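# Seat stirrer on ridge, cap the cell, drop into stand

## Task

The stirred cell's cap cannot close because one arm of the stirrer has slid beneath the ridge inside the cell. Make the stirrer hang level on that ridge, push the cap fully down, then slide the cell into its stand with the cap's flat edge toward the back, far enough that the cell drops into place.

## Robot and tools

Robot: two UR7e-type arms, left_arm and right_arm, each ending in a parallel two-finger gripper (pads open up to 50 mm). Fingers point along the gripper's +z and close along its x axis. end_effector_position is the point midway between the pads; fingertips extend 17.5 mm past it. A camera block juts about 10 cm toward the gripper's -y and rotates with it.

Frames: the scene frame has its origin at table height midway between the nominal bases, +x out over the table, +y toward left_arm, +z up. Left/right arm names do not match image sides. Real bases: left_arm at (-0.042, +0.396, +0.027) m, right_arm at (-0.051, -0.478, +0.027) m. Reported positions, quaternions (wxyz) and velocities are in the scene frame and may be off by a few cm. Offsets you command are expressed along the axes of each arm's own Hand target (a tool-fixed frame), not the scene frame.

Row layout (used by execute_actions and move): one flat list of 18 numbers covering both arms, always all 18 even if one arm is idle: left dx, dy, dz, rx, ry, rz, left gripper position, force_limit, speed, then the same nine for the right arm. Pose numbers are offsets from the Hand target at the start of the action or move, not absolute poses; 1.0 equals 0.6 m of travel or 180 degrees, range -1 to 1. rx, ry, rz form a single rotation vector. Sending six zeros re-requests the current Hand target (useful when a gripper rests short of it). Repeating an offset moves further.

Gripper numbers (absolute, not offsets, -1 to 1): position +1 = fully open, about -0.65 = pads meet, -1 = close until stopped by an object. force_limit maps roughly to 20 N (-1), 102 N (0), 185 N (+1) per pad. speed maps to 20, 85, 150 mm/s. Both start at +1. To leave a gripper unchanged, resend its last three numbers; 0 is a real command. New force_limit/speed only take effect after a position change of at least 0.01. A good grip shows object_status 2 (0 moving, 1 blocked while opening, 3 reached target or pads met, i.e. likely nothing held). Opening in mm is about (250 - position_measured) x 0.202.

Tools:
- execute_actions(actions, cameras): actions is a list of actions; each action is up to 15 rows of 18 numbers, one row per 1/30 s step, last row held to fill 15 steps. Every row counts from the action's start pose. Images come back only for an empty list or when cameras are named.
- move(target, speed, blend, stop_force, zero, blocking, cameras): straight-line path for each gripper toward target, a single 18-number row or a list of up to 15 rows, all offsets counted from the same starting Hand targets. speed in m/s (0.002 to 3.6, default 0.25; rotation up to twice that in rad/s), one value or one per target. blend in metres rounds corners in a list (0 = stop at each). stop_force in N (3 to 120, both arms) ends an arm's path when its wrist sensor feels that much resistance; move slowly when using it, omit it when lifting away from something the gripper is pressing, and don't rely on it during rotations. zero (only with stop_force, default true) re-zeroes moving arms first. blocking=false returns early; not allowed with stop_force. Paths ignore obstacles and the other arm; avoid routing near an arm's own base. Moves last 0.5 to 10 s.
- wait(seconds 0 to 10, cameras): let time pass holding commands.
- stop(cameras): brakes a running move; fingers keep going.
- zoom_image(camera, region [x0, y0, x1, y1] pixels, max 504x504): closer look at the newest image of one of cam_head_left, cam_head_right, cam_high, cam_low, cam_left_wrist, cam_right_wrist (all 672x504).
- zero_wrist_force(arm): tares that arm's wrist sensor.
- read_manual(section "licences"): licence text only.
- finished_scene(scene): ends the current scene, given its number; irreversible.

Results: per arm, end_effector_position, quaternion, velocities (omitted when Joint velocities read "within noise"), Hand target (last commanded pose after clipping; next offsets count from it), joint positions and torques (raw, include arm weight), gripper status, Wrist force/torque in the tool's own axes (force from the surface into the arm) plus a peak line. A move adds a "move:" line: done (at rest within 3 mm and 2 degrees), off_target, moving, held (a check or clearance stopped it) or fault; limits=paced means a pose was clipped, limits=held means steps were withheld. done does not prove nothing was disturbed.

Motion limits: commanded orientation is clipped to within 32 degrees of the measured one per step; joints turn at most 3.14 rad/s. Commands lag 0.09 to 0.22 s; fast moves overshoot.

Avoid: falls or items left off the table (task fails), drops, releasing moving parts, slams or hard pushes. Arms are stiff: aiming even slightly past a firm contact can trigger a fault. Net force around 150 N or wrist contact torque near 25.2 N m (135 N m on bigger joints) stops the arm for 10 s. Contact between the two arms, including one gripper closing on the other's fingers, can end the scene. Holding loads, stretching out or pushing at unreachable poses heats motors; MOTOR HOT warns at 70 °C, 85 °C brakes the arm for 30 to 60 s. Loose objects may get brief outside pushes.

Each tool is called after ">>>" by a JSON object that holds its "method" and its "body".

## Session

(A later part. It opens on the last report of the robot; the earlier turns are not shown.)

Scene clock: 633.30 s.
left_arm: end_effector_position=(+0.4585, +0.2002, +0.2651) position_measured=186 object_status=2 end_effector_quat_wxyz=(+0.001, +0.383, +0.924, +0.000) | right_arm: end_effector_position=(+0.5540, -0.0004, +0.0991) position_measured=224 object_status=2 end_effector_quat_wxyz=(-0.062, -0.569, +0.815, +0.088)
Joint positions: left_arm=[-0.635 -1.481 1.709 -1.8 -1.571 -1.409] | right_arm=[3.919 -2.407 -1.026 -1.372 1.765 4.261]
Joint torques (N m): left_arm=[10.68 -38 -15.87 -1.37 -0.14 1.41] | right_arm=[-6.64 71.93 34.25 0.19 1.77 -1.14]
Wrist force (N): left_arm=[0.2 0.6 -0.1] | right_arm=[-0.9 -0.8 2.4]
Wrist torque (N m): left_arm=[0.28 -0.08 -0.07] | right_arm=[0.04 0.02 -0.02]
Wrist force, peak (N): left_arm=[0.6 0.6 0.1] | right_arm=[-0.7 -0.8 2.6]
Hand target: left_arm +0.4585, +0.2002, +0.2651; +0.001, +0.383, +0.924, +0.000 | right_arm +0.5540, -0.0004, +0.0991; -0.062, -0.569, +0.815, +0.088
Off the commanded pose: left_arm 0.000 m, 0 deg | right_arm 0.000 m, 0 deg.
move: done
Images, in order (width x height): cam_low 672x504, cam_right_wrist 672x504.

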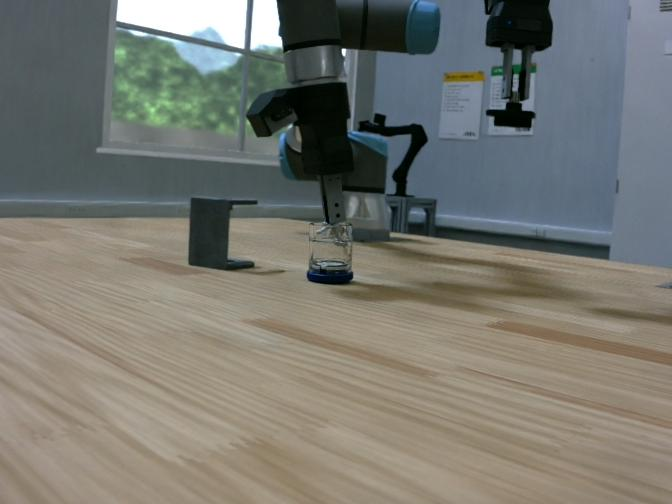

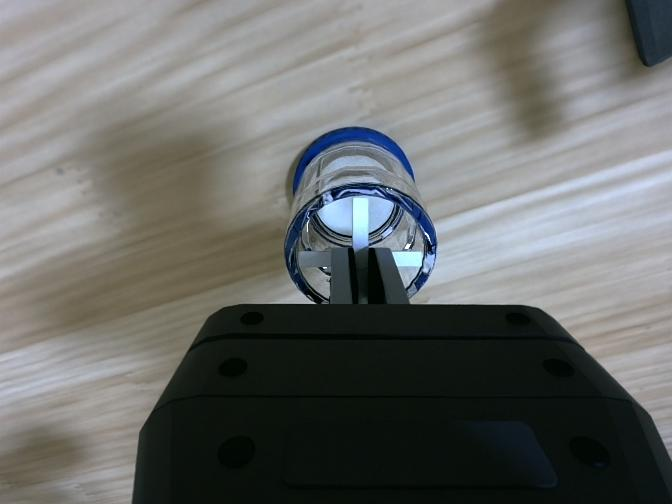

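>>> {"method": "move", "body": {"target": [[0,0,0,0,0,0,-1,-0.85,-1,0,0.0003,-0.0135,0,0,0,-1,-0.85,-1],[0,0,0,0,0,0,-1,-0.85,-1,0,0.0067,-0.0102,0.0694,0,0,-1,-0.85,-1],[0,0,0,0,0,0,-1,-0.85,-1,0,0.0122,-0.0053,0.1389,0,0,-1,-0.85,-1]], "cameras": ["cam_right_wrist","cam_low"], "speed": 0.03, "stop_force": 6}}

>>> {"method": "zoom_image", "body": {"camera": "cam_right_wrist", "region": [260, 160, 460, 310]}}

>>> {"method": "zoom_image", "body": {"camera": "cam_low", "region": [295, 200, 365, 290]}}

Scene clock: 694.33 s.
left_arm: end_effector_position=(+0.4585, +0.2002, +0.2651) position_measured=186 object_status=2 end_effector_quat_wxyz=(+0.001, +0.383, +0.924, +0.000) | right_arm: end_effector_position=(+0.5479, +0.0018, +0.1037) position_measured=224 object_status=2 end_effector_quat_wxyz=(+0.063, -0.569, +0.815, -0.090)
Joint positions: left_arm=[-0.635 -1.481 1.709 -1.8 -1.571 -1.409] | right_arm=[4.065 -2.267 -1.309 -1.07 1.36 4.409]
Joint torques (N m): left_arm=[10 -38.39 -16.22 -1.36 0.21 1.43] | right_arm=[8.08 65.48 13.28 5.95 -3.1 1.65]
Wrist force (N): left_arm=[0.3 0.3 0.1] | right_arm=[-0.7 0.6 0.6]
Wrist torque (N m): left_arm=[0.24 -0.10 -0.07] | right_arm=[0.03 -0.04 -0.13]
Wrist force, peak (N): left_arm=[0.4 0.8 0.0] | right_arm=[-1.1 -0.9 2.8]
Hand target: left_arm +0.4585, +0.2002, +0.2651; +0.001, +0.383, +0.924, +0.000 | right_arm +0.5479, +0.0018, +0.1037; +0.063, -0.569, +0.815, -0.090
Off the commanded pose: left_arm 0.000 m, 0 deg | right_arm 0.000 m, 0 deg.
move: done
Images, in order (width x height): cam_low 672x504, cam_right_wrist 672x504.

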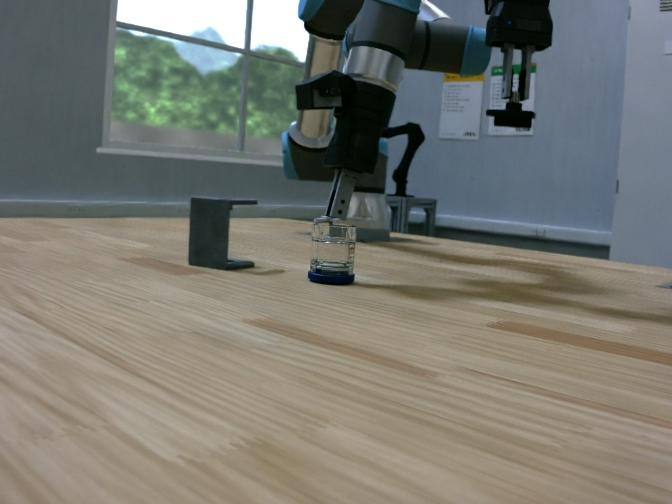

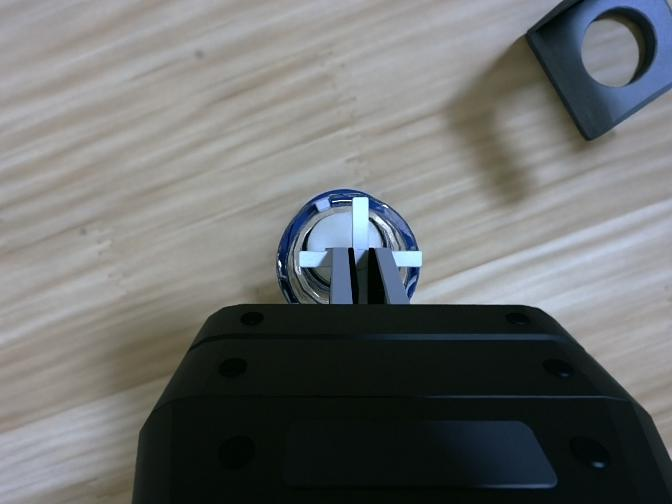

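Scaled by 2.520 from the camera's 672x504 image, which has a finer 960x720 frame.

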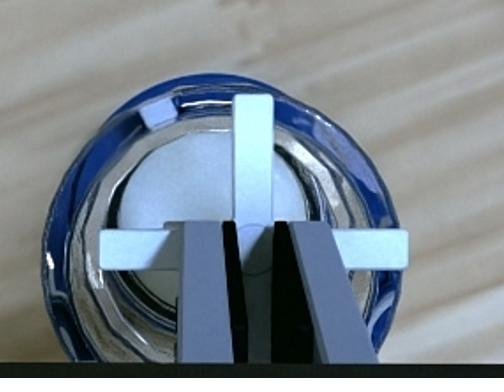

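Scaled by 5.600 from the camera's 672x504 image, which has a finer 960x720 frame.

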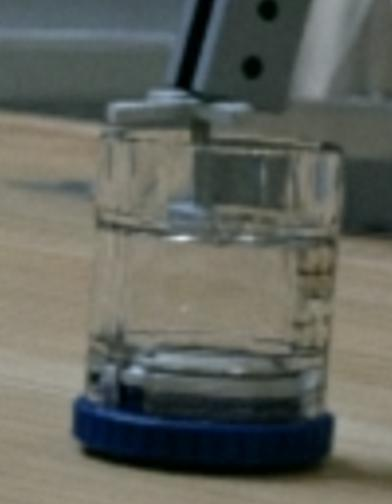

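>>> {"method": "move", "body": {"target": [[0,0,0,0,0,0,-1,-0.85,-1,-0.0067,0.007,-0.0016,0,0,0,-1,-0.85,-1]], "cameras": ["cam_right_wrist","cam_low"], "speed": 0.02, "stop_force": 5}}

>>> {"method": "zoom_image", "body": {"camera": "cam_right_wrist", "region": [260, 160, 460, 310]}}

>>> {"method": "zoom_image", "body": {"camera": "cam_low", "region": [295, 200, 365, 290]}}

Scene clock: 715.03 s.
left_arm: end_effector_position=(+0.4585, +0.2002, +0.2651) position_measured=186 object_status=2 end_effector_quat_wxyz=(+0.001, +0.383, +0.924, +0.000) | right_arm: end_effector_position=(+0.5452, +0.0071, +0.1038) position_measured=224 object_status=2 end_effector_quat_wxyz=(+0.063, -0.569, +0.815, -0.090)
Joint positions: left_arm=[-0.635 -1.481 1.709 -1.8 -1.571 -1.409] | right_arm=[4.072 -2.271 -1.303 -1.075 1.359 4.416]
Joint torques (N m): left_arm=[9.74 -38.06 -16.56 -1.39 0.37 1.42] | right_arm=[9.04 44.83 32.67 0.48 -3.2 1.29]
Wrist force (N): left_arm=[0.3 0.4 0.2] | right_arm=[-0.5 0.9 0.6]
Wrist torque (N m): left_arm=[0.26 -0.10 -0.07] | right_arm=[0.08 -0.07 -0.13]
Wrist force, peak (N): left_arm=[0.5 0.7 0.0] | right_arm=[-0.9 1.0 0.6]
Hand target: left_arm +0.4585, +0.2002, +0.2651; +0.001, +0.383, +0.924, +0.000 | right_arm +0.5452, +0.0071, +0.1038; +0.063, -0.569, +0.815, -0.090
Off the commanded pose: left_arm 0.000 m, 0 deg | right_arm 0.000 m, 0 deg.
move: done
Images, in order (width x height): cam_low 672x504, cam_right_wrist 672x504.

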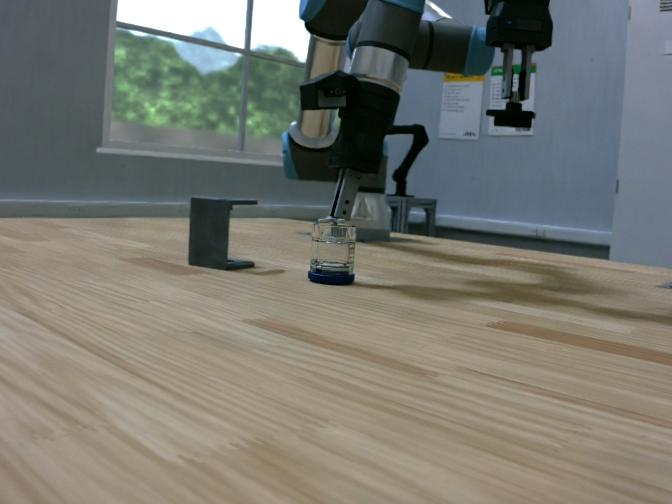

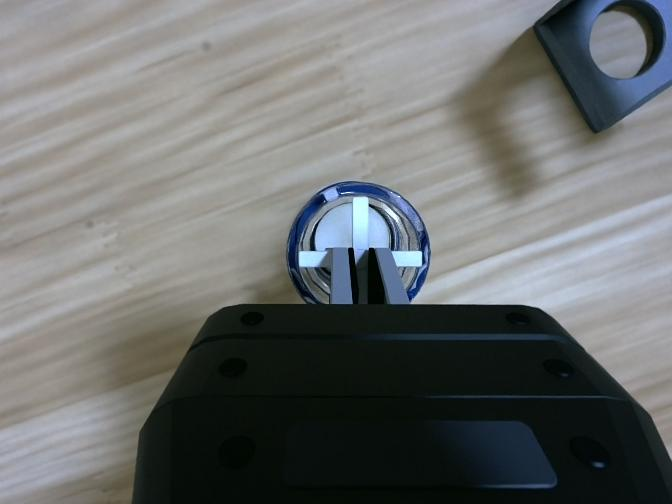

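Scaled by 2.520 from the camera's 672x504 image, which has a finer 960x720 frame.

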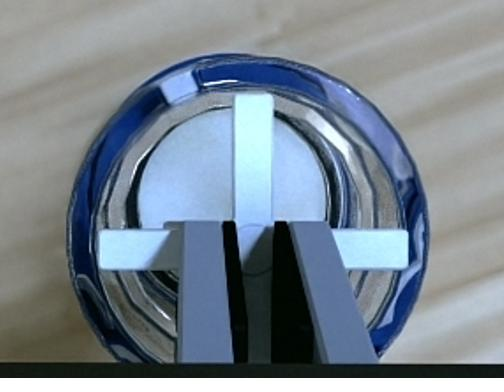

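Scaled by 5.600 from the camera's 672x504 image, which has a finer 960x720 frame.

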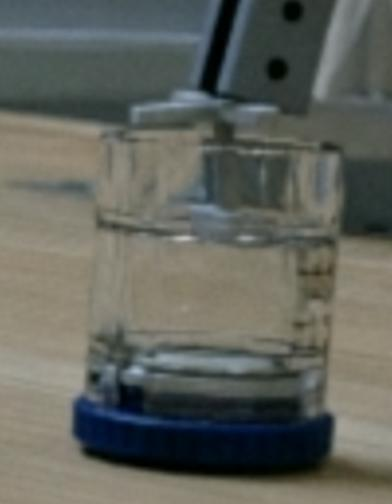

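>>> {"method": "move", "body": {"target": [[0,0,0,0,0,0,-1,-0.85,-1,0,-0.0062,-0.0017,-0.0533,0,0,-1,-0.85,-1]], "cameras": [], "speed": 0.03}}

>>> {"method": "move", "body": {"target": [[0,0,0,0,0,0,-1,-0.85,-1,0,0.0013,0.025,0,0,0,-1,-0.85,-1]], "cameras": ["cam_right_wrist","cam_low"], "speed": 0.015, "stop_force": 4}}

>>> {"method": "zoom_image", "body": {"camera": "cam_right_wrist", "region": [260, 160, 460, 310]}}

>>> {"method": "zoom_image", "body": {"camera": "cam_low", "region": [295, 200, 365, 290]}}

Scene clock: 761.90 s.
left_arm: end_effector_position=(+0.4585, +0.2002, +0.2651) position_measured=186 object_status=2 end_effector_quat_wxyz=(+0.001, +0.383, +0.924, +0.000) | right_arm: end_effector_position=(+0.5484, +0.0059, +0.1056) position_measured=224 object_status=2 end_effector_quat_wxyz=(+0.015, -0.572, +0.820, -0.022)
Joint positions: left_arm=[-0.635 -1.481 1.709 -1.8 -1.571 -1.409] | right_arm=[4.013 -2.31 -1.2 -1.184 1.52 4.363]
Joint torques (N m): left_arm=[9.56 -38.13 -16.75 -1.37 0.41 1.22] | right_arm=[-6.2 46.62 30.61 0.61 2.25 -0.99]
Wrist force (N): left_arm=[0.2 0.2 0.1] | right_arm=[-0.4 0.4 1.2]
Wrist torque (N m): left_arm=[0.23 -0.09 -0.07] | right_arm=[0.07 -0.07 0.01]
Wrist force, peak (N): left_arm=[0.2 0.7 0.2] | right_arm=[-0.8 1.3 0.5]
Hand target: left_arm +0.4585, +0.2002, +0.2651; +0.001, +0.383, +0.924, +0.000 | right_arm +0.5484, +0.0059, +0.1056; +0.015, -0.572, +0.820, -0.022
Off the commanded pose: left_arm 0.000 m, 0 deg | right_arm 0.000 m, 0 deg.
move: done
No camera images: "cameras" was empty.

Scene clock: 763.87 s.
left_arm: end_effector_position=(+0.4585, +0.2002, +0.2651) position_measured=186 object_status=2 end_effector_quat_wxyz=(+0.001, +0.383, +0.924, +0.000) | right_arm: end_effector_position=(+0.5485, +0.0059, +0.0906) position_measured=224 object_status=2 end_effector_quat_wxyz=(+0.015, -0.572, +0.820, -0.022)
Joint positions: left_arm=[-0.635 -1.481 1.709 -1.8 -1.571 -1.409] | right_arm=[4.013 -2.324 -1.216 -1.155 1.521 4.363]
Joint torques (N m): left_arm=[9.47 -38.52 -16.47 -1.34 0.4 1.28] | right_arm=[-6.15 46.78 14.11 5.86 2.12 -1.15]
Wrist force (N): left_arm=[0.2 0.3 0.1] | right_arm=[-0.5 0.6 0.8]
Wrist torque (N m): left_arm=[0.25 -0.08 -0.08] | right_arm=[0.10 -0.06 0.01]
Wrist force, peak (N): left_arm=[0.6 0.5 0.1] | right_arm=[-0.7 0.6 1.4]
Hand target: left_arm +0.4585, +0.2002, +0.2651; +0.001, +0.383, +0.924, +0.000 | right_arm +0.5485, +0.0059, +0.0906; +0.015, -0.572, +0.820, -0.022
Off the commanded pose: left_arm 0.000 m, 0 deg | right_arm 0.000 m, 0 deg.
move: done
Images, in order (width x height): cam_low 672x504, cam_right_wrist 672x504.

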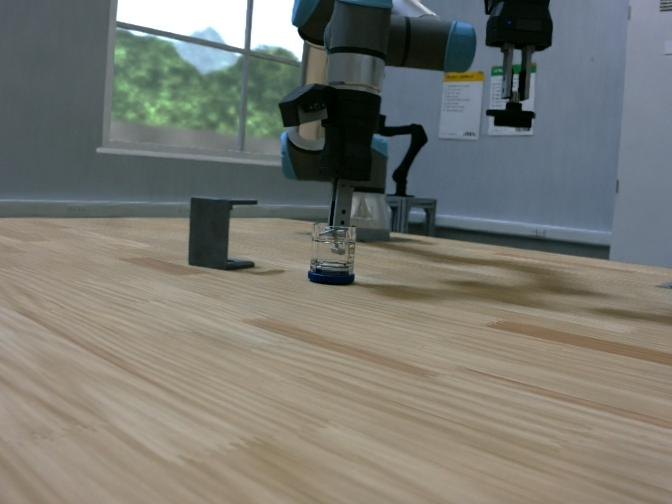

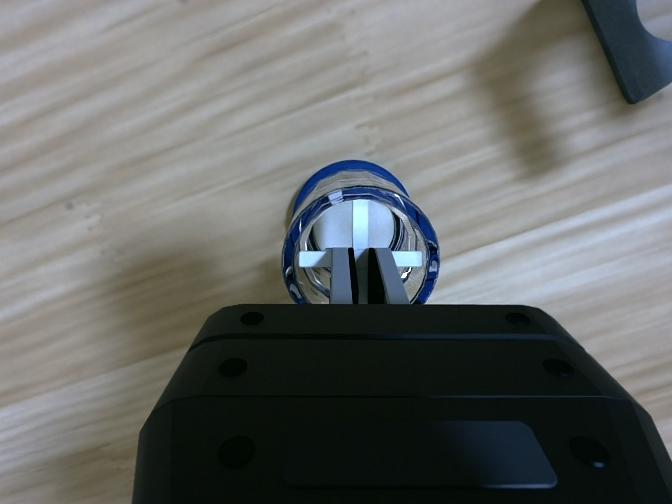

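Scaled by 2.520 from the camera's 672x504 image, which has a finer 960x720 frame.

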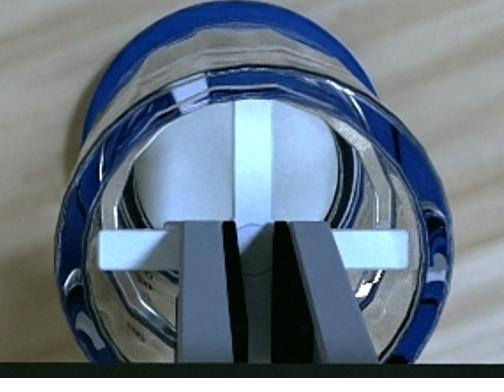

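Scaled by 5.600 from the camera's 672x504 image, which has a finer 960x720 frame.

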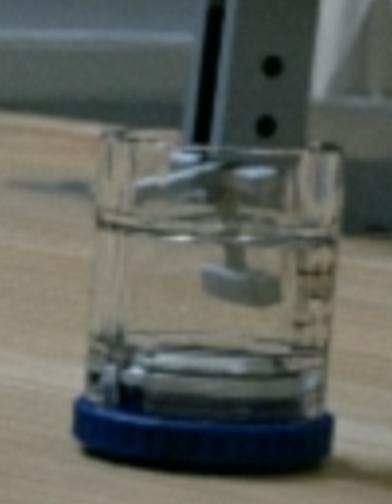

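>>> {"method": "move", "body": {"target": [[0,0,0,0,0,0,-1,-0.85,-1,0,0.0011,0.02,0,0,0,-1,-0.85,-1]], "cameras": ["cam_right_wrist","cam_low"], "speed": 0.01, "stop_force": 3}}

>>> {"method": "zoom_image", "body": {"camera": "cam_right_wrist", "region": [260, 160, 460, 310]}}

>>> {"method": "zoom_image", "body": {"camera": "cam_low", "region": [295, 200, 365, 290]}}

Scene clock: 772.57 s.
left_arm: end_effector_position=(+0.4585, +0.2002, +0.2651) position_measured=186 object_status=2 end_effector_quat_wxyz=(+0.001, +0.383, +0.924, +0.000) | right_arm: end_effector_position=(+0.5485, +0.0059, +0.0880) position_measured=224 object_status=2 end_effector_quat_wxyz=(+0.015, -0.572, +0.820, -0.022)
Joint positions: left_arm=[-0.635 -1.481 1.709 -1.8 -1.571 -1.409] | right_arm=[4.013 -2.327 -1.218 -1.149 1.521 4.363]
Joint torques (N m): left_arm=[9.33 -38.23 -16.33 -1.38 0.42 1.27] | right_arm=[-6.15 65.02 31.5 0.17 1.33 -1.13]
Wrist force (N): left_arm=[0.3 0.4 0.2] | right_arm=[-0.3 0.2 -1.9]
Wrist torque (N m): left_arm=[0.26 -0.11 -0.07] | right_arm=[0.17 -0.05 0.01]
Wrist force, peak (N): left_arm=[0.5 0.7 0.0] | right_arm=[-0.3 -0.4 -6.6]
Hand target: left_arm +0.4585, +0.2002, +0.2651; +0.001, +0.383, +0.924, +0.000 | right_arm +0.5485, +0.0059, +0.0880; +0.015, -0.572, +0.820, -0.022 (not the last commanded pose)
Off the commanded pose: left_arm 0.000 m, 0 deg | right_arm 0.009 m, 0 deg.
move: contact (right_arm)
Images, in order (width x height): cam_low 672x504, cam_right_wrist 672x504.

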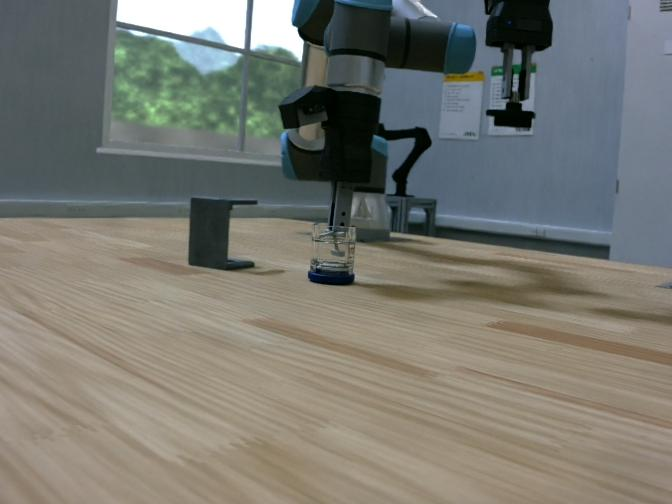

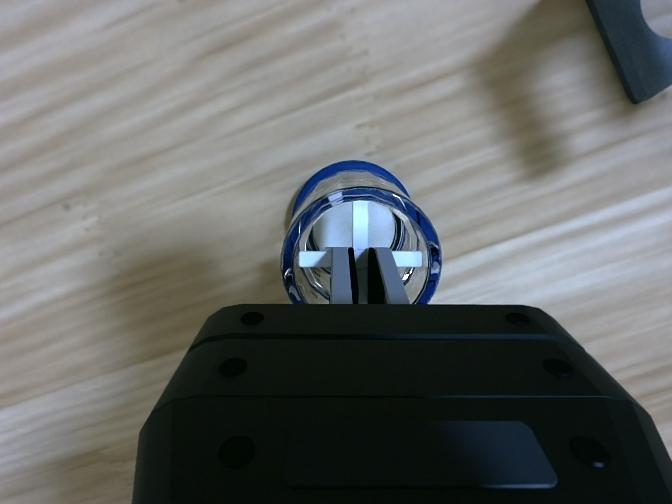

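Scaled by 2.520 from the camera's 672x504 image, which has a finer 960x720 frame.

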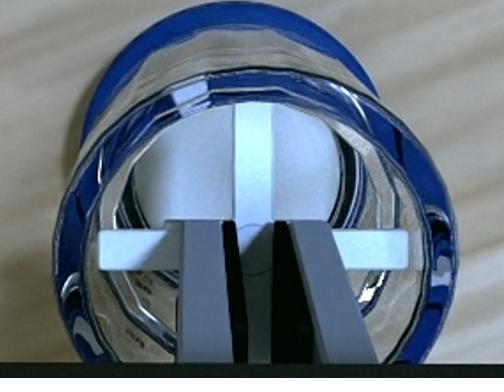

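Scaled by 5.600 from the camera's 672x504 image, which has a finer 960x720 frame.

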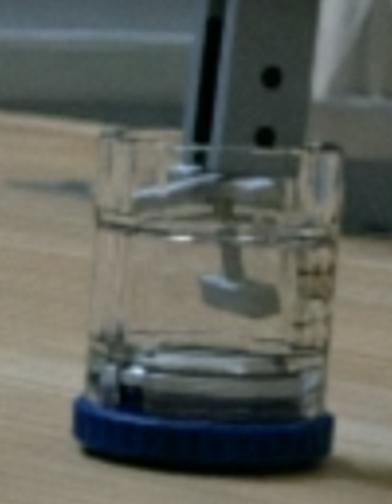

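>>> {"method": "move", "body": {"target": [[0,0,0,0,0,0,-1,-0.85,-1,0,0,-0.0025,0,0,0,-1,-0.85,-1],[0,0,0,0,0,0,-1,-0.85,-1,0,0.0015,-0.0025,0,0,0,-1,-0.85,-1]], "cameras": [], "speed": 0.01}}

>>> {"method": "move", "body": {"target": [[0,0,0,0,0,0,-1,-0.85,-1,0,0.0011,0.02,0,0,0,-1,-0.85,-1]], "cameras": ["cam_right_wrist","cam_low"], "speed": 0.01, "stop_force": 3}}

>>> {"method": "zoom_image", "body": {"camera": "cam_right_wrist", "region": [260, 160, 460, 310]}}

>>> {"method": "zoom_image", "body": {"camera": "cam_low", "region": [295, 200, 365, 290]}}

Scene clock: 808.53 s.
left_arm: end_effector_position=(+0.4585, +0.2002, +0.2651) position_measured=186 object_status=2 end_effector_quat_wxyz=(+0.001, +0.383, +0.924, +0.000) | right_arm: end_effector_position=(+0.5477, +0.0061, +0.0894) position_measured=224 object_status=2 end_effector_quat_wxyz=(+0.015, -0.572, +0.820, -0.022)
Joint positions: left_arm=[-0.635 -1.481 1.709 -1.8 -1.571 -1.409] | right_arm=[4.014 -2.324 -1.218 -1.152 1.521 4.364]
Joint torques (N m): left_arm=[9 -38.67 -16.85 -1.33 0.31 1.15] | right_arm=[8.11 67.65 14.47 6 1.05 1.48]
Wrist force (N): left_arm=[0.3 0.6 0.1] | right_arm=[-0.9 0.7 0.9]
Wrist torque (N m): left_arm=[0.29 -0.11 -0.07] | right_arm=[0.11 0.01 -0.06]
Wrist force, peak (N): left_arm=[0.4 0.6 0.1] | right_arm=[-0.6 0.4 -3.1]
Hand target: left_arm +0.4585, +0.2002, +0.2651; +0.001, +0.383, +0.924, +0.000 | right_arm +0.5475, +0.0062, +0.0894; +0.015, -0.572, +0.820, -0.022
Off the commanded pose: left_arm 0.000 m, 0 deg | right_arm 0.000 m, 0 deg.
move: done
No camera images: "cameras" was empty.

Scene clock: 810.00 s.
left_arm: end_effector_position=(+0.4585, +0.2002, +0.2651) position_measured=186 object_status=2 end_effector_quat_wxyz=(+0.001, +0.383, +0.924, +0.000) | right_arm: end_effector_position=(+0.5476, +0.0062, +0.0880) position_measured=224 object_status=2 end_effector_quat_wxyz=(+0.015, -0.572, +0.820, -0.022)
Joint positions: left_arm=[-0.635 -1.481 1.709 -1.8 -1.571 -1.409] | right_arm=[4.014 -2.325 -1.22 -1.148 1.521 4.364]
Joint torques (N m): left_arm=[9.22 -38.16 -16.2 -1.4 0.38 1.32] | right_arm=[5.67 66.17 29.94 0.56 0.5 0.87]
Wrist force (N): left_arm=[0.3 0.5 0.3] | right_arm=[-0.4 0.0 -1.4]
Wrist torque (N m): left_arm=[0.27 -0.10 -0.07] | right_arm=[0.12 -0.04 -0.07]
Wrist force, peak (N): left_arm=[0.6 0.4 -0.1] | right_arm=[-0.4 0.5 -7.7]
Hand target: left_arm +0.4585, +0.2002, +0.2651; +0.001, +0.383, +0.924, +0.000 | right_arm +0.5476, +0.0062, +0.0880; +0.015, -0.572, +0.820, -0.022 (not the last commanded pose)
Off the commanded pose: left_arm 0.000 m, 0 deg | right_arm 0.011 m, 0 deg.
move: contact (right_arm)
Images, in order (width x height): cam_low 672x504, cam_right_wrist 672x504.

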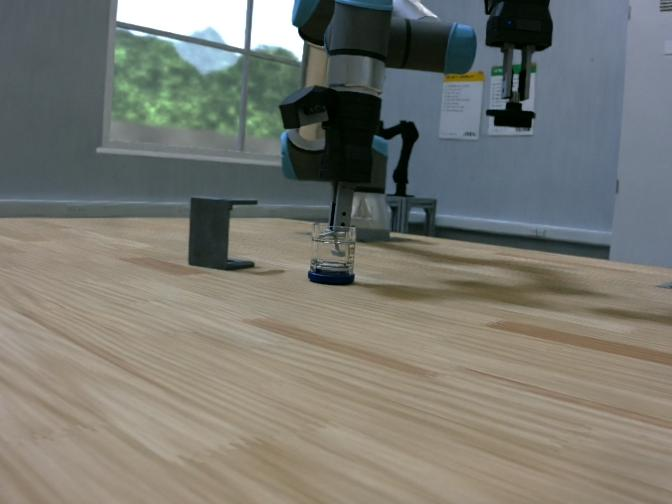

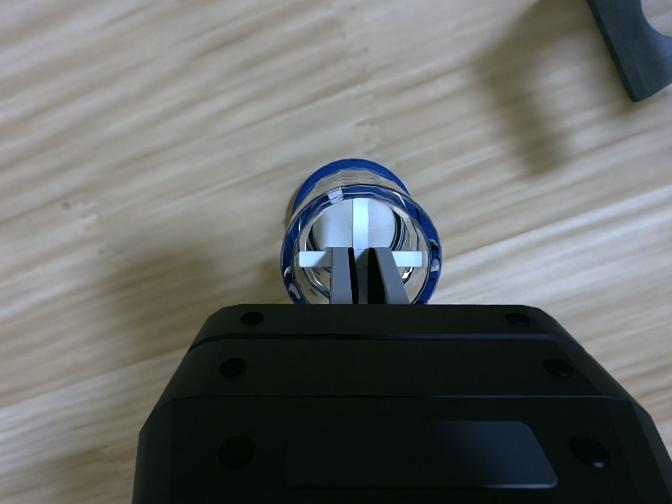

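Scaled by 2.520 from the camera's 672x504 image, which has a finer 960x720 frame.

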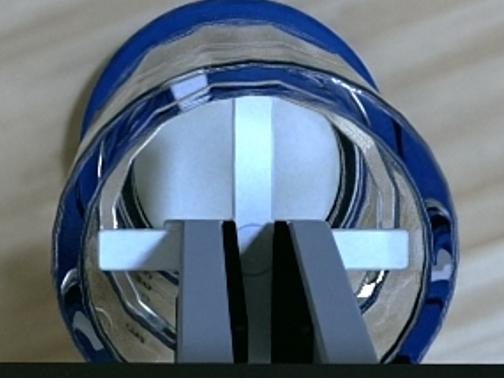

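Scaled by 5.600 from the camera's 672x504 image, which has a finer 960x720 frame.

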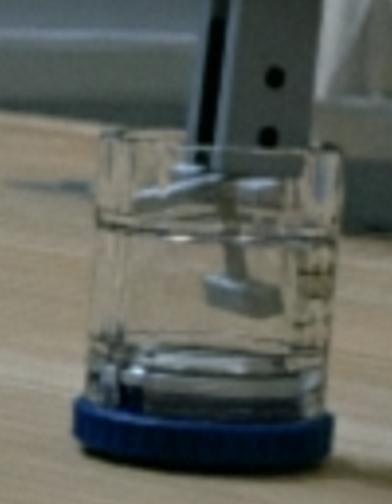

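>>> {"method": "move", "body": {"target": [[0,0,0,0,0,0,-1,-0.85,-1,0,0.0032,0.0038,0.0278,0,0,-1,-0.85,-1]], "cameras": ["cam_right_wrist","cam_low"], "speed": 0.015, "stop_force": 6}}

>>> {"method": "zoom_image", "body": {"camera": "cam_right_wrist", "region": [260, 160, 460, 310]}}

>>> {"method": "zoom_image", "body": {"camera": "cam_low", "region": [295, 200, 365, 290]}}

Scene clock: 830.37 s.
left_arm: end_effector_position=(+0.4585, +0.2002, +0.2651) position_measured=186 object_status=2 end_effector_quat_wxyz=(+0.001, +0.383, +0.924, +0.000) | right_arm: end_effector_position=(+0.5459, +0.0069, +0.0856) position_measured=224 object_status=2 end_effector_quat_wxyz=(+0.040, -0.571, +0.818, -0.058)
Joint positions: left_arm=[-0.635 -1.481 1.709 -1.8 -1.571 -1.409] | right_arm=[4.045 -2.306 -1.276 -1.087 1.437 4.393]
Joint torques (N m): left_arm=[8.6 -38.04 -17.24 -1.3 0.34 1.09] | right_arm=[9.17 65.33 13.33 5.66 -2.8 1.28]
Wrist force (N): left_arm=[0.5 0.5 0.2] | right_arm=[-0.9 -0.6 -1.8]
Wrist torque (N m): left_arm=[0.28 -0.13 -0.07] | right_arm=[0.08 -0.03 -0.13]
Wrist force, peak (N): left_arm=[0.5 0.6 0.2] | right_arm=[-1.0 -0.7 -3.6]
Hand target: left_arm +0.4585, +0.2002, +0.2651; +0.001, +0.383, +0.924, +0.000 | right_arm +0.5459, +0.0069, +0.0856; +0.040, -0.571, +0.818, -0.058
Off the commanded pose: left_arm 0.000 m, 0 deg | right_arm 0.000 m, 0 deg.
move: done
Images, in order (width x height): cam_low 672x504, cam_right_wrist 672x504.

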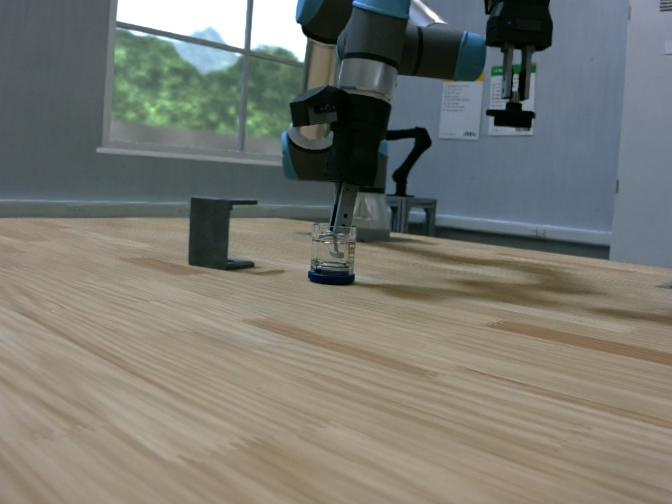

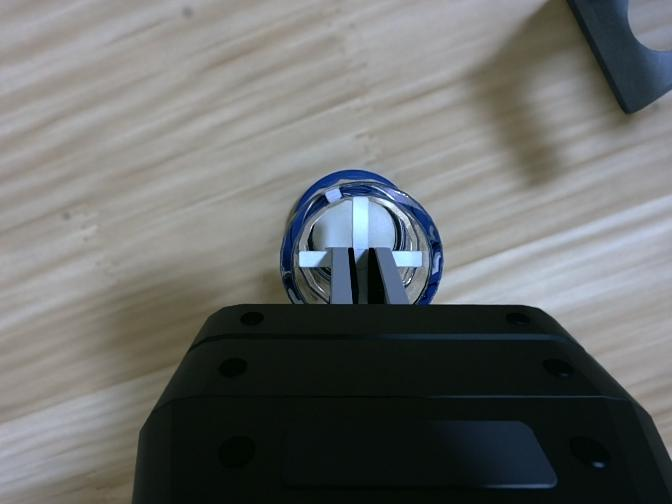

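Scaled by 2.520 from the camera's 672x504 image, which has a finer 960x720 frame.

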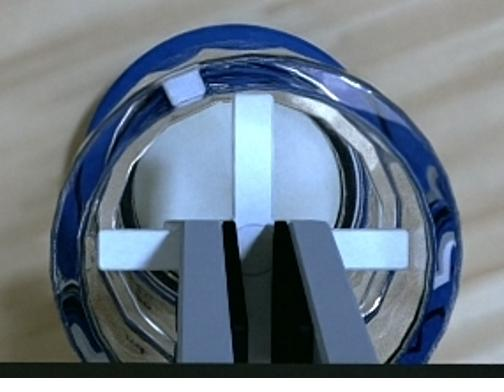

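Scaled by 5.600 from the camera's 672x504 image, which has a finer 960x720 frame.

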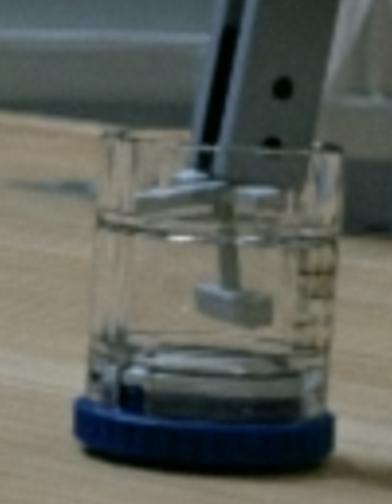

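>>> {"method": "move", "body": {"target": [[0,0,0,0,0,0,-1,-0.85,-1,0,0.0021,0.0027,0.02,0,0,-1,-0.85,-1]], "cameras": ["cam_right_wrist","cam_low"], "speed": 0.015, "stop_force": 6}}

>>> {"method": "zoom_image", "body": {"camera": "cam_right_wrist", "region": [260, 160, 460, 310]}}

>>> {"method": "zoom_image", "body": {"camera": "cam_low", "region": [295, 200, 365, 290]}}

Scene clock: 841.90 s.
left_arm: end_effector_position=(+0.4585, +0.2002, +0.2651) position_measured=186 object_status=2 end_effector_quat_wxyz=(+0.001, +0.383, +0.924, +0.000) | right_arm: end_effector_position=(+0.5449, +0.0072, +0.0838) position_measured=224 object_status=2 end_effector_quat_wxyz=(+0.058, -0.569, +0.816, -0.083)
Joint positions: left_arm=[-0.635 -1.481 1.709 -1.8 -1.571 -1.409] | right_arm=[4.067 -2.295 -1.313 -1.045 1.376 4.412]
Joint torques (N m): left_arm=[7.97 -37.95 -16.89 -1.28 0.41 1.13] | right_arm=[8.61 65.41 12.98 5.73 -2.86 1.37]
Wrist force (N): left_arm=[0.3 0.4 0.2] | right_arm=[-0.6 0.0 0.3]
Wrist torque (N m): left_arm=[0.26 -0.11 -0.07] | right_arm=[0.02 -0.06 -0.13]
Wrist force, peak (N): left_arm=[0.4 0.7 0.2] | right_arm=[-1.0 -0.6 -1.7]
Hand target: left_arm +0.4585, +0.2002, +0.2651; +0.001, +0.383, +0.924, +0.000 | right_arm +0.5449, +0.0072, +0.0838; +0.058, -0.569, +0.816, -0.083
Off the commanded pose: left_arm 0.000 m, 0 deg | right_arm 0.000 m, 0 deg.
move: done
Images, in order (width x height): cam_low 672x504, cam_right_wrist 672x504.

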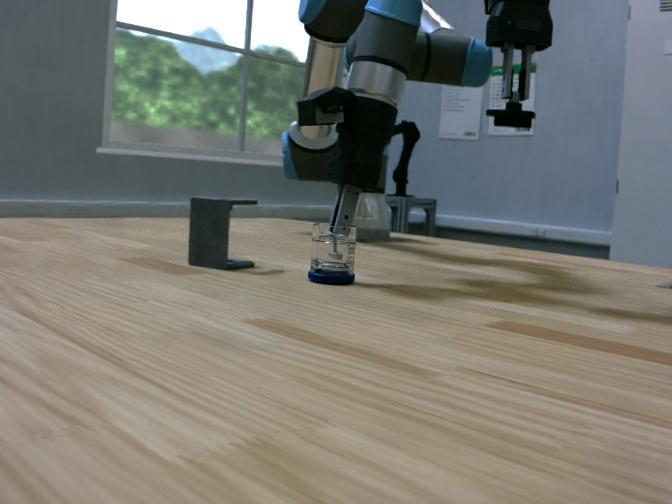

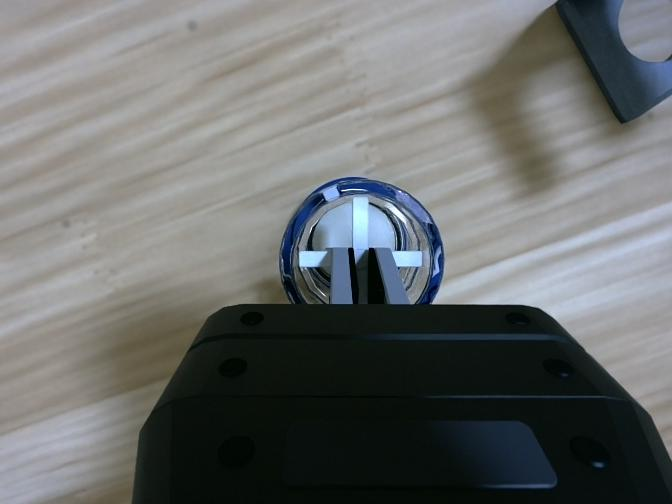

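Scaled by 2.520 from the camera's 672x504 image, which has a finer 960x720 frame.

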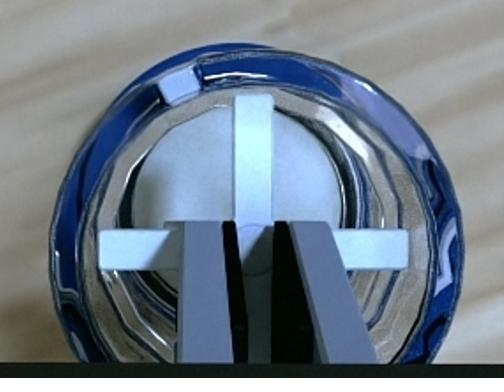

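Scaled by 5.600 from the camera's 672x504 image, which has a finer 960x720 frame.

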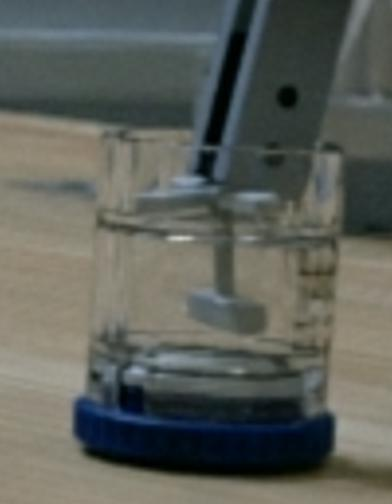

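>>> {"method": "move", "body": {"target": [[0,0,0,0,0,0,-1,-0.85,-1,0,0.0027,0.013,0,0,0,-1,-0.85,-1]], "cameras": ["cam_right_wrist","cam_low"], "speed": 0.008, "stop_force": 3}}

>>> {"method": "zoom_image", "body": {"camera": "cam_right_wrist", "region": [260, 160, 460, 310]}}

>>> {"method": "zoom_image", "body": {"camera": "cam_low", "region": [295, 200, 365, 290]}}

Scene clock: 853.20 s.
left_arm: end_effector_position=(+0.4585, +0.2002, +0.2651) position_measured=186 object_status=2 end_effector_quat_wxyz=(+0.001, +0.383, +0.924, +0.000) | right_arm: end_effector_position=(+0.5449, +0.0072, +0.0835) position_measured=224 object_status=2 end_effector_quat_wxyz=(+0.058, -0.569, +0.816, -0.083)
Joint positions: left_arm=[-0.635 -1.481 1.709 -1.8 -1.571 -1.409] | right_arm=[4.067 -2.295 -1.314 -1.043 1.376 4.412]
Joint torques (N m): left_arm=[7.89 -38.05 -17.13 -1.28 0.46 1.05] | right_arm=[7.67 62.5 30.26 0.27 0.83 1.38]
Wrist force (N): left_arm=[0.4 0.3 0.0] | right_arm=[-0.9 -0.6 -2.9]
Wrist torque (N m): left_arm=[0.25 -0.11 -0.08] | right_arm=[0.08 0.00 -0.13]
Wrist force, peak (N): left_arm=[0.6 0.6 0.1] | right_arm=[-0.2 -1.4 -6.6]
Hand target: left_arm +0.4585, +0.2002, +0.2651; +0.001, +0.383, +0.924, +0.000 | right_arm +0.5449, +0.0072, +0.0835; +0.058, -0.569, +0.816, -0.083 (not the last commanded pose)
Off the commanded pose: left_arm 0.000 m, 0 deg | right_arm 0.008 m, 0 deg.
move: contact (right_arm)
Images, in order (width x height): cam_low 672x504, cam_right_wrist 672x504.

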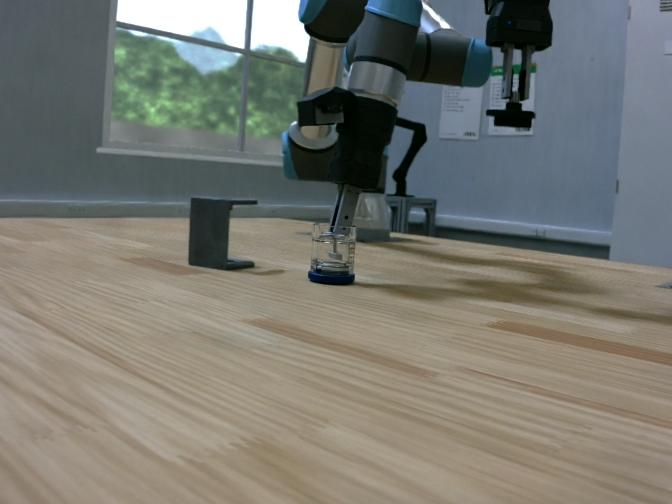

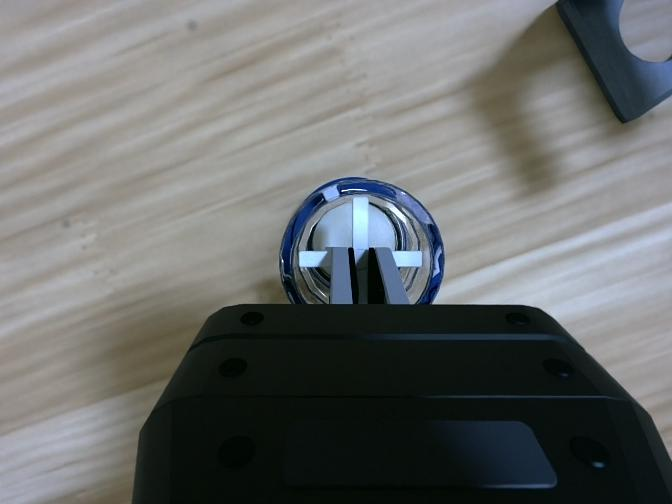

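Scaled by 2.520 from the camera's 672x504 image, which has a finer 960x720 frame.

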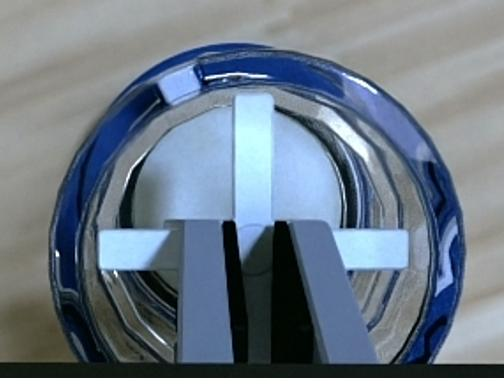

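Scaled by 5.600 from the camera's 672x504 image, which has a finer 960x720 frame.

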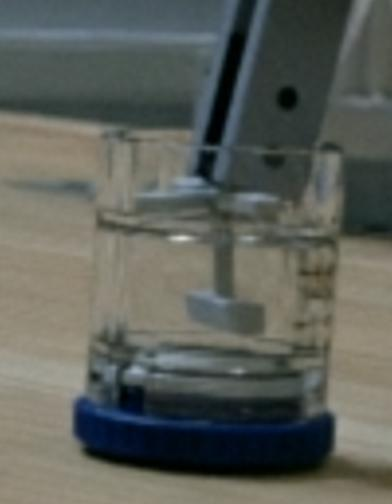

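>>> {"method": "move", "body": {"target": [[0,0,0,0,0,0,-1,-0.85,-1,0,0,0,0,0,0,-0.45,-0.85,-1]], "cameras": ["cam_right_wrist","cam_low"], "speed": 0.008}}

>>> {"method": "zoom_image", "body": {"camera": "cam_right_wrist", "region": [260, 160, 460, 310]}}

>>> {"method": "zoom_image", "body": {"camera": "cam_low", "region": [295, 200, 365, 290]}}

Scene clock: 870.57 s.
left_arm: end_effector_position=(+0.4585, +0.2002, +0.2651) position_measured=186 object_status=2 end_effector_quat_wxyz=(+0.001, +0.383, +0.924, +0.000) | right_arm: end_effector_position=(+0.5449, +0.0072, +0.0835) position_measured=220 object_status=3 end_effector_quat_wxyz=(+0.058, -0.569, +0.816, -0.083)
Joint positions: left_arm=[-0.635 -1.481 1.709 -1.8 -1.571 -1.409] | right_arm=[4.067 -2.295 -1.314 -1.043 1.376 4.412]
Joint torques (N m): left_arm=[7.39 -38.24 -17.07 -1.37 0.38 1.13] | right_arm=[7.95 63.45 29.69 3.69 0.94 1.03]
Wrist force (N): left_arm=[0.3 0.4 -0.2] | right_arm=[-0.8 0.6 0.5]
Wrist torque (N m): left_arm=[0.26 -0.09 -0.07] | right_arm=[0.05 -0.01 -0.13]
Wrist force, peak (N): left_arm=[0.5 0.6 0.1] | right_arm=[-0.7 -0.1 -3.5]
Hand target: left_arm +0.4585, +0.2002, +0.2651; +0.001, +0.383, +0.924, +0.000 | right_arm +0.5449, +0.0072, +0.0835; +0.058, -0.569, +0.816, -0.083
Off the commanded pose: left_arm 0.000 m, 0 deg | right_arm 0.000 m, 0 deg.
move: done
Images, in order (width x height): cam_low 672x504, cam_right_wrist 672x504.

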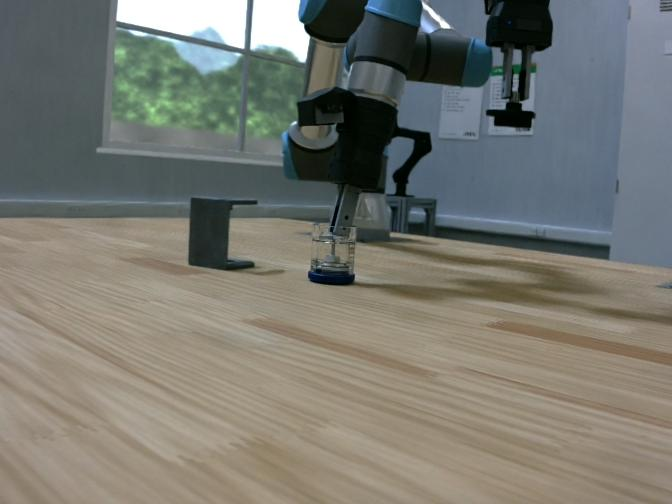

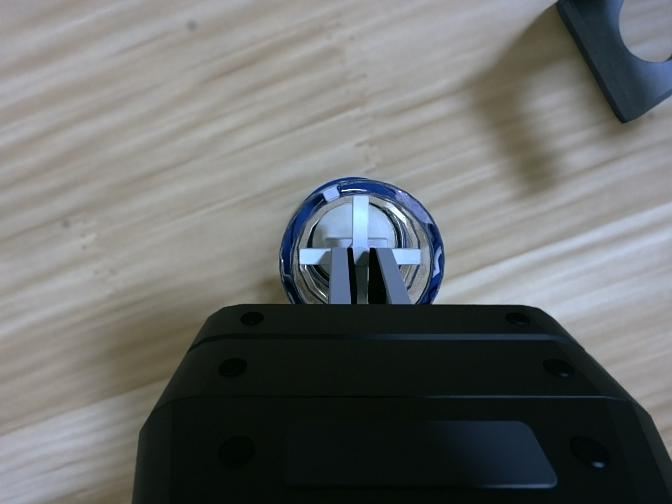

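Scaled by 2.520 from the camera's 672x504 image, which has a finer 960x720 frame.

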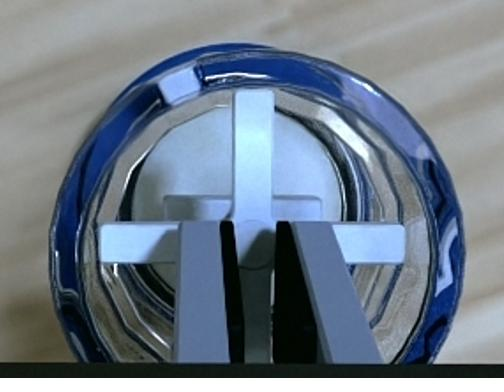

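Scaled by 5.600 from the camera's 672x504 image, which has a finer 960x720 frame.

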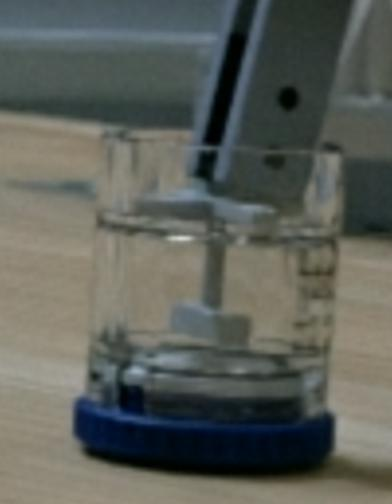

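>>> {"method": "move", "body": {"target": [[0,0,0,0,0,0,-1,-0.85,-1,0,0,-0.02,0,0,0,-0.45,-0.85,-1],[0,0,0,0,0,0,-1,-0.85,-1,0,0.02,-0.0833,0,0,0,-0.45,-0.85,-1]], "cameras": ["cam_right_wrist","cam_low"], "speed": 0.04}}

>>> {"method": "zoom_image", "body": {"camera": "cam_right_wrist", "region": [260, 160, 460, 310]}}

>>> {"method": "zoom_image", "body": {"camera": "cam_low", "region": [295, 200, 365, 290]}}

Scene clock: 890.77 s.
left_arm: end_effector_position=(+0.4585, +0.2002, +0.2651) position_measured=186 object_status=2 end_effector_quat_wxyz=(+0.001, +0.383, +0.924, +0.000) | right_arm: end_effector_position=(+0.5245, +0.0147, +0.1298) position_measured=220 object_status=3 end_effector_quat_wxyz=(+0.058, -0.569, +0.816, -0.083)
Joint positions: left_arm=[-0.635 -1.481 1.709 -1.8 -1.571 -1.409] | right_arm=[4.096 -2.225 -1.304 -1.128 1.375 4.441]
Joint torques (N m): left_arm=[7.54 -37.76 -17.14 -1.33 0.44 1.02] | right_arm=[8.37 63.83 32.2 0.35 -2.99 1.58]
Wrist force (N): left_arm=[0.3 0.4 -0.1] | right_arm=[-0.5 0.8 0.4]
Wrist torque (N m): left_arm=[0.26 -0.09 -0.07] | right_arm=[0.09 -0.04 -0.13]
Wrist force, peak (N): left_arm=[0.6 0.7 0.3] | right_arm=[-0.7 0.8 1.1]
Hand target: left_arm +0.4585, +0.2002, +0.2651; +0.001, +0.383, +0.924, +0.000 | right_arm +0.5244, +0.0148, +0.1300; +0.058, -0.569, +0.816, -0.083
Off the commanded pose: left_arm 0.000 m, 0 deg | right_arm 0.000 m, 0 deg.
move: done
Images, in order (width x height): cam_low 672x504, cam_right_wrist 672x504.

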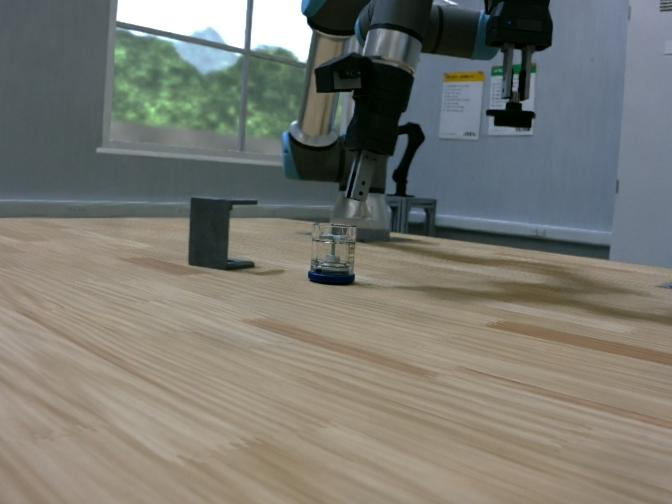

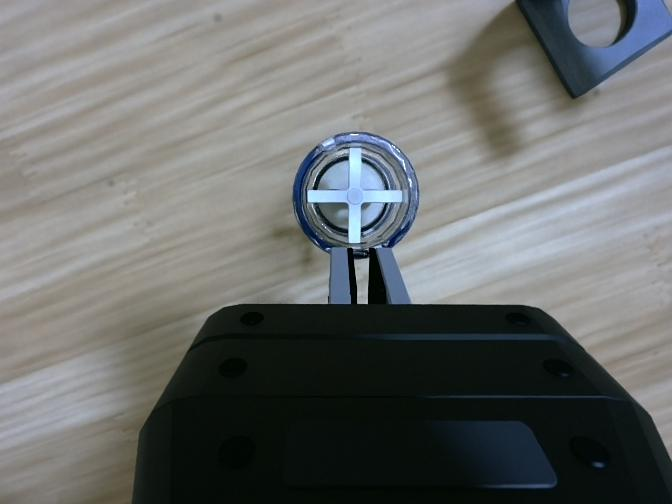

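Scaled by 2.520 from the camera's 672x504 image, which has a finer 960x720 frame.

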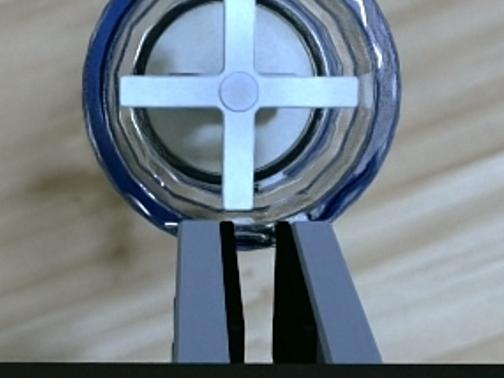

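Scaled by 5.600 from the camera's 672x504 image, which has a finer 960x720 frame.

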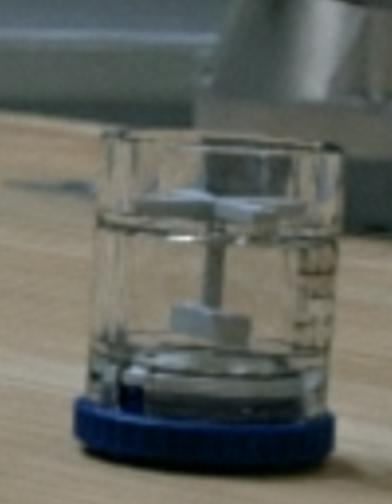

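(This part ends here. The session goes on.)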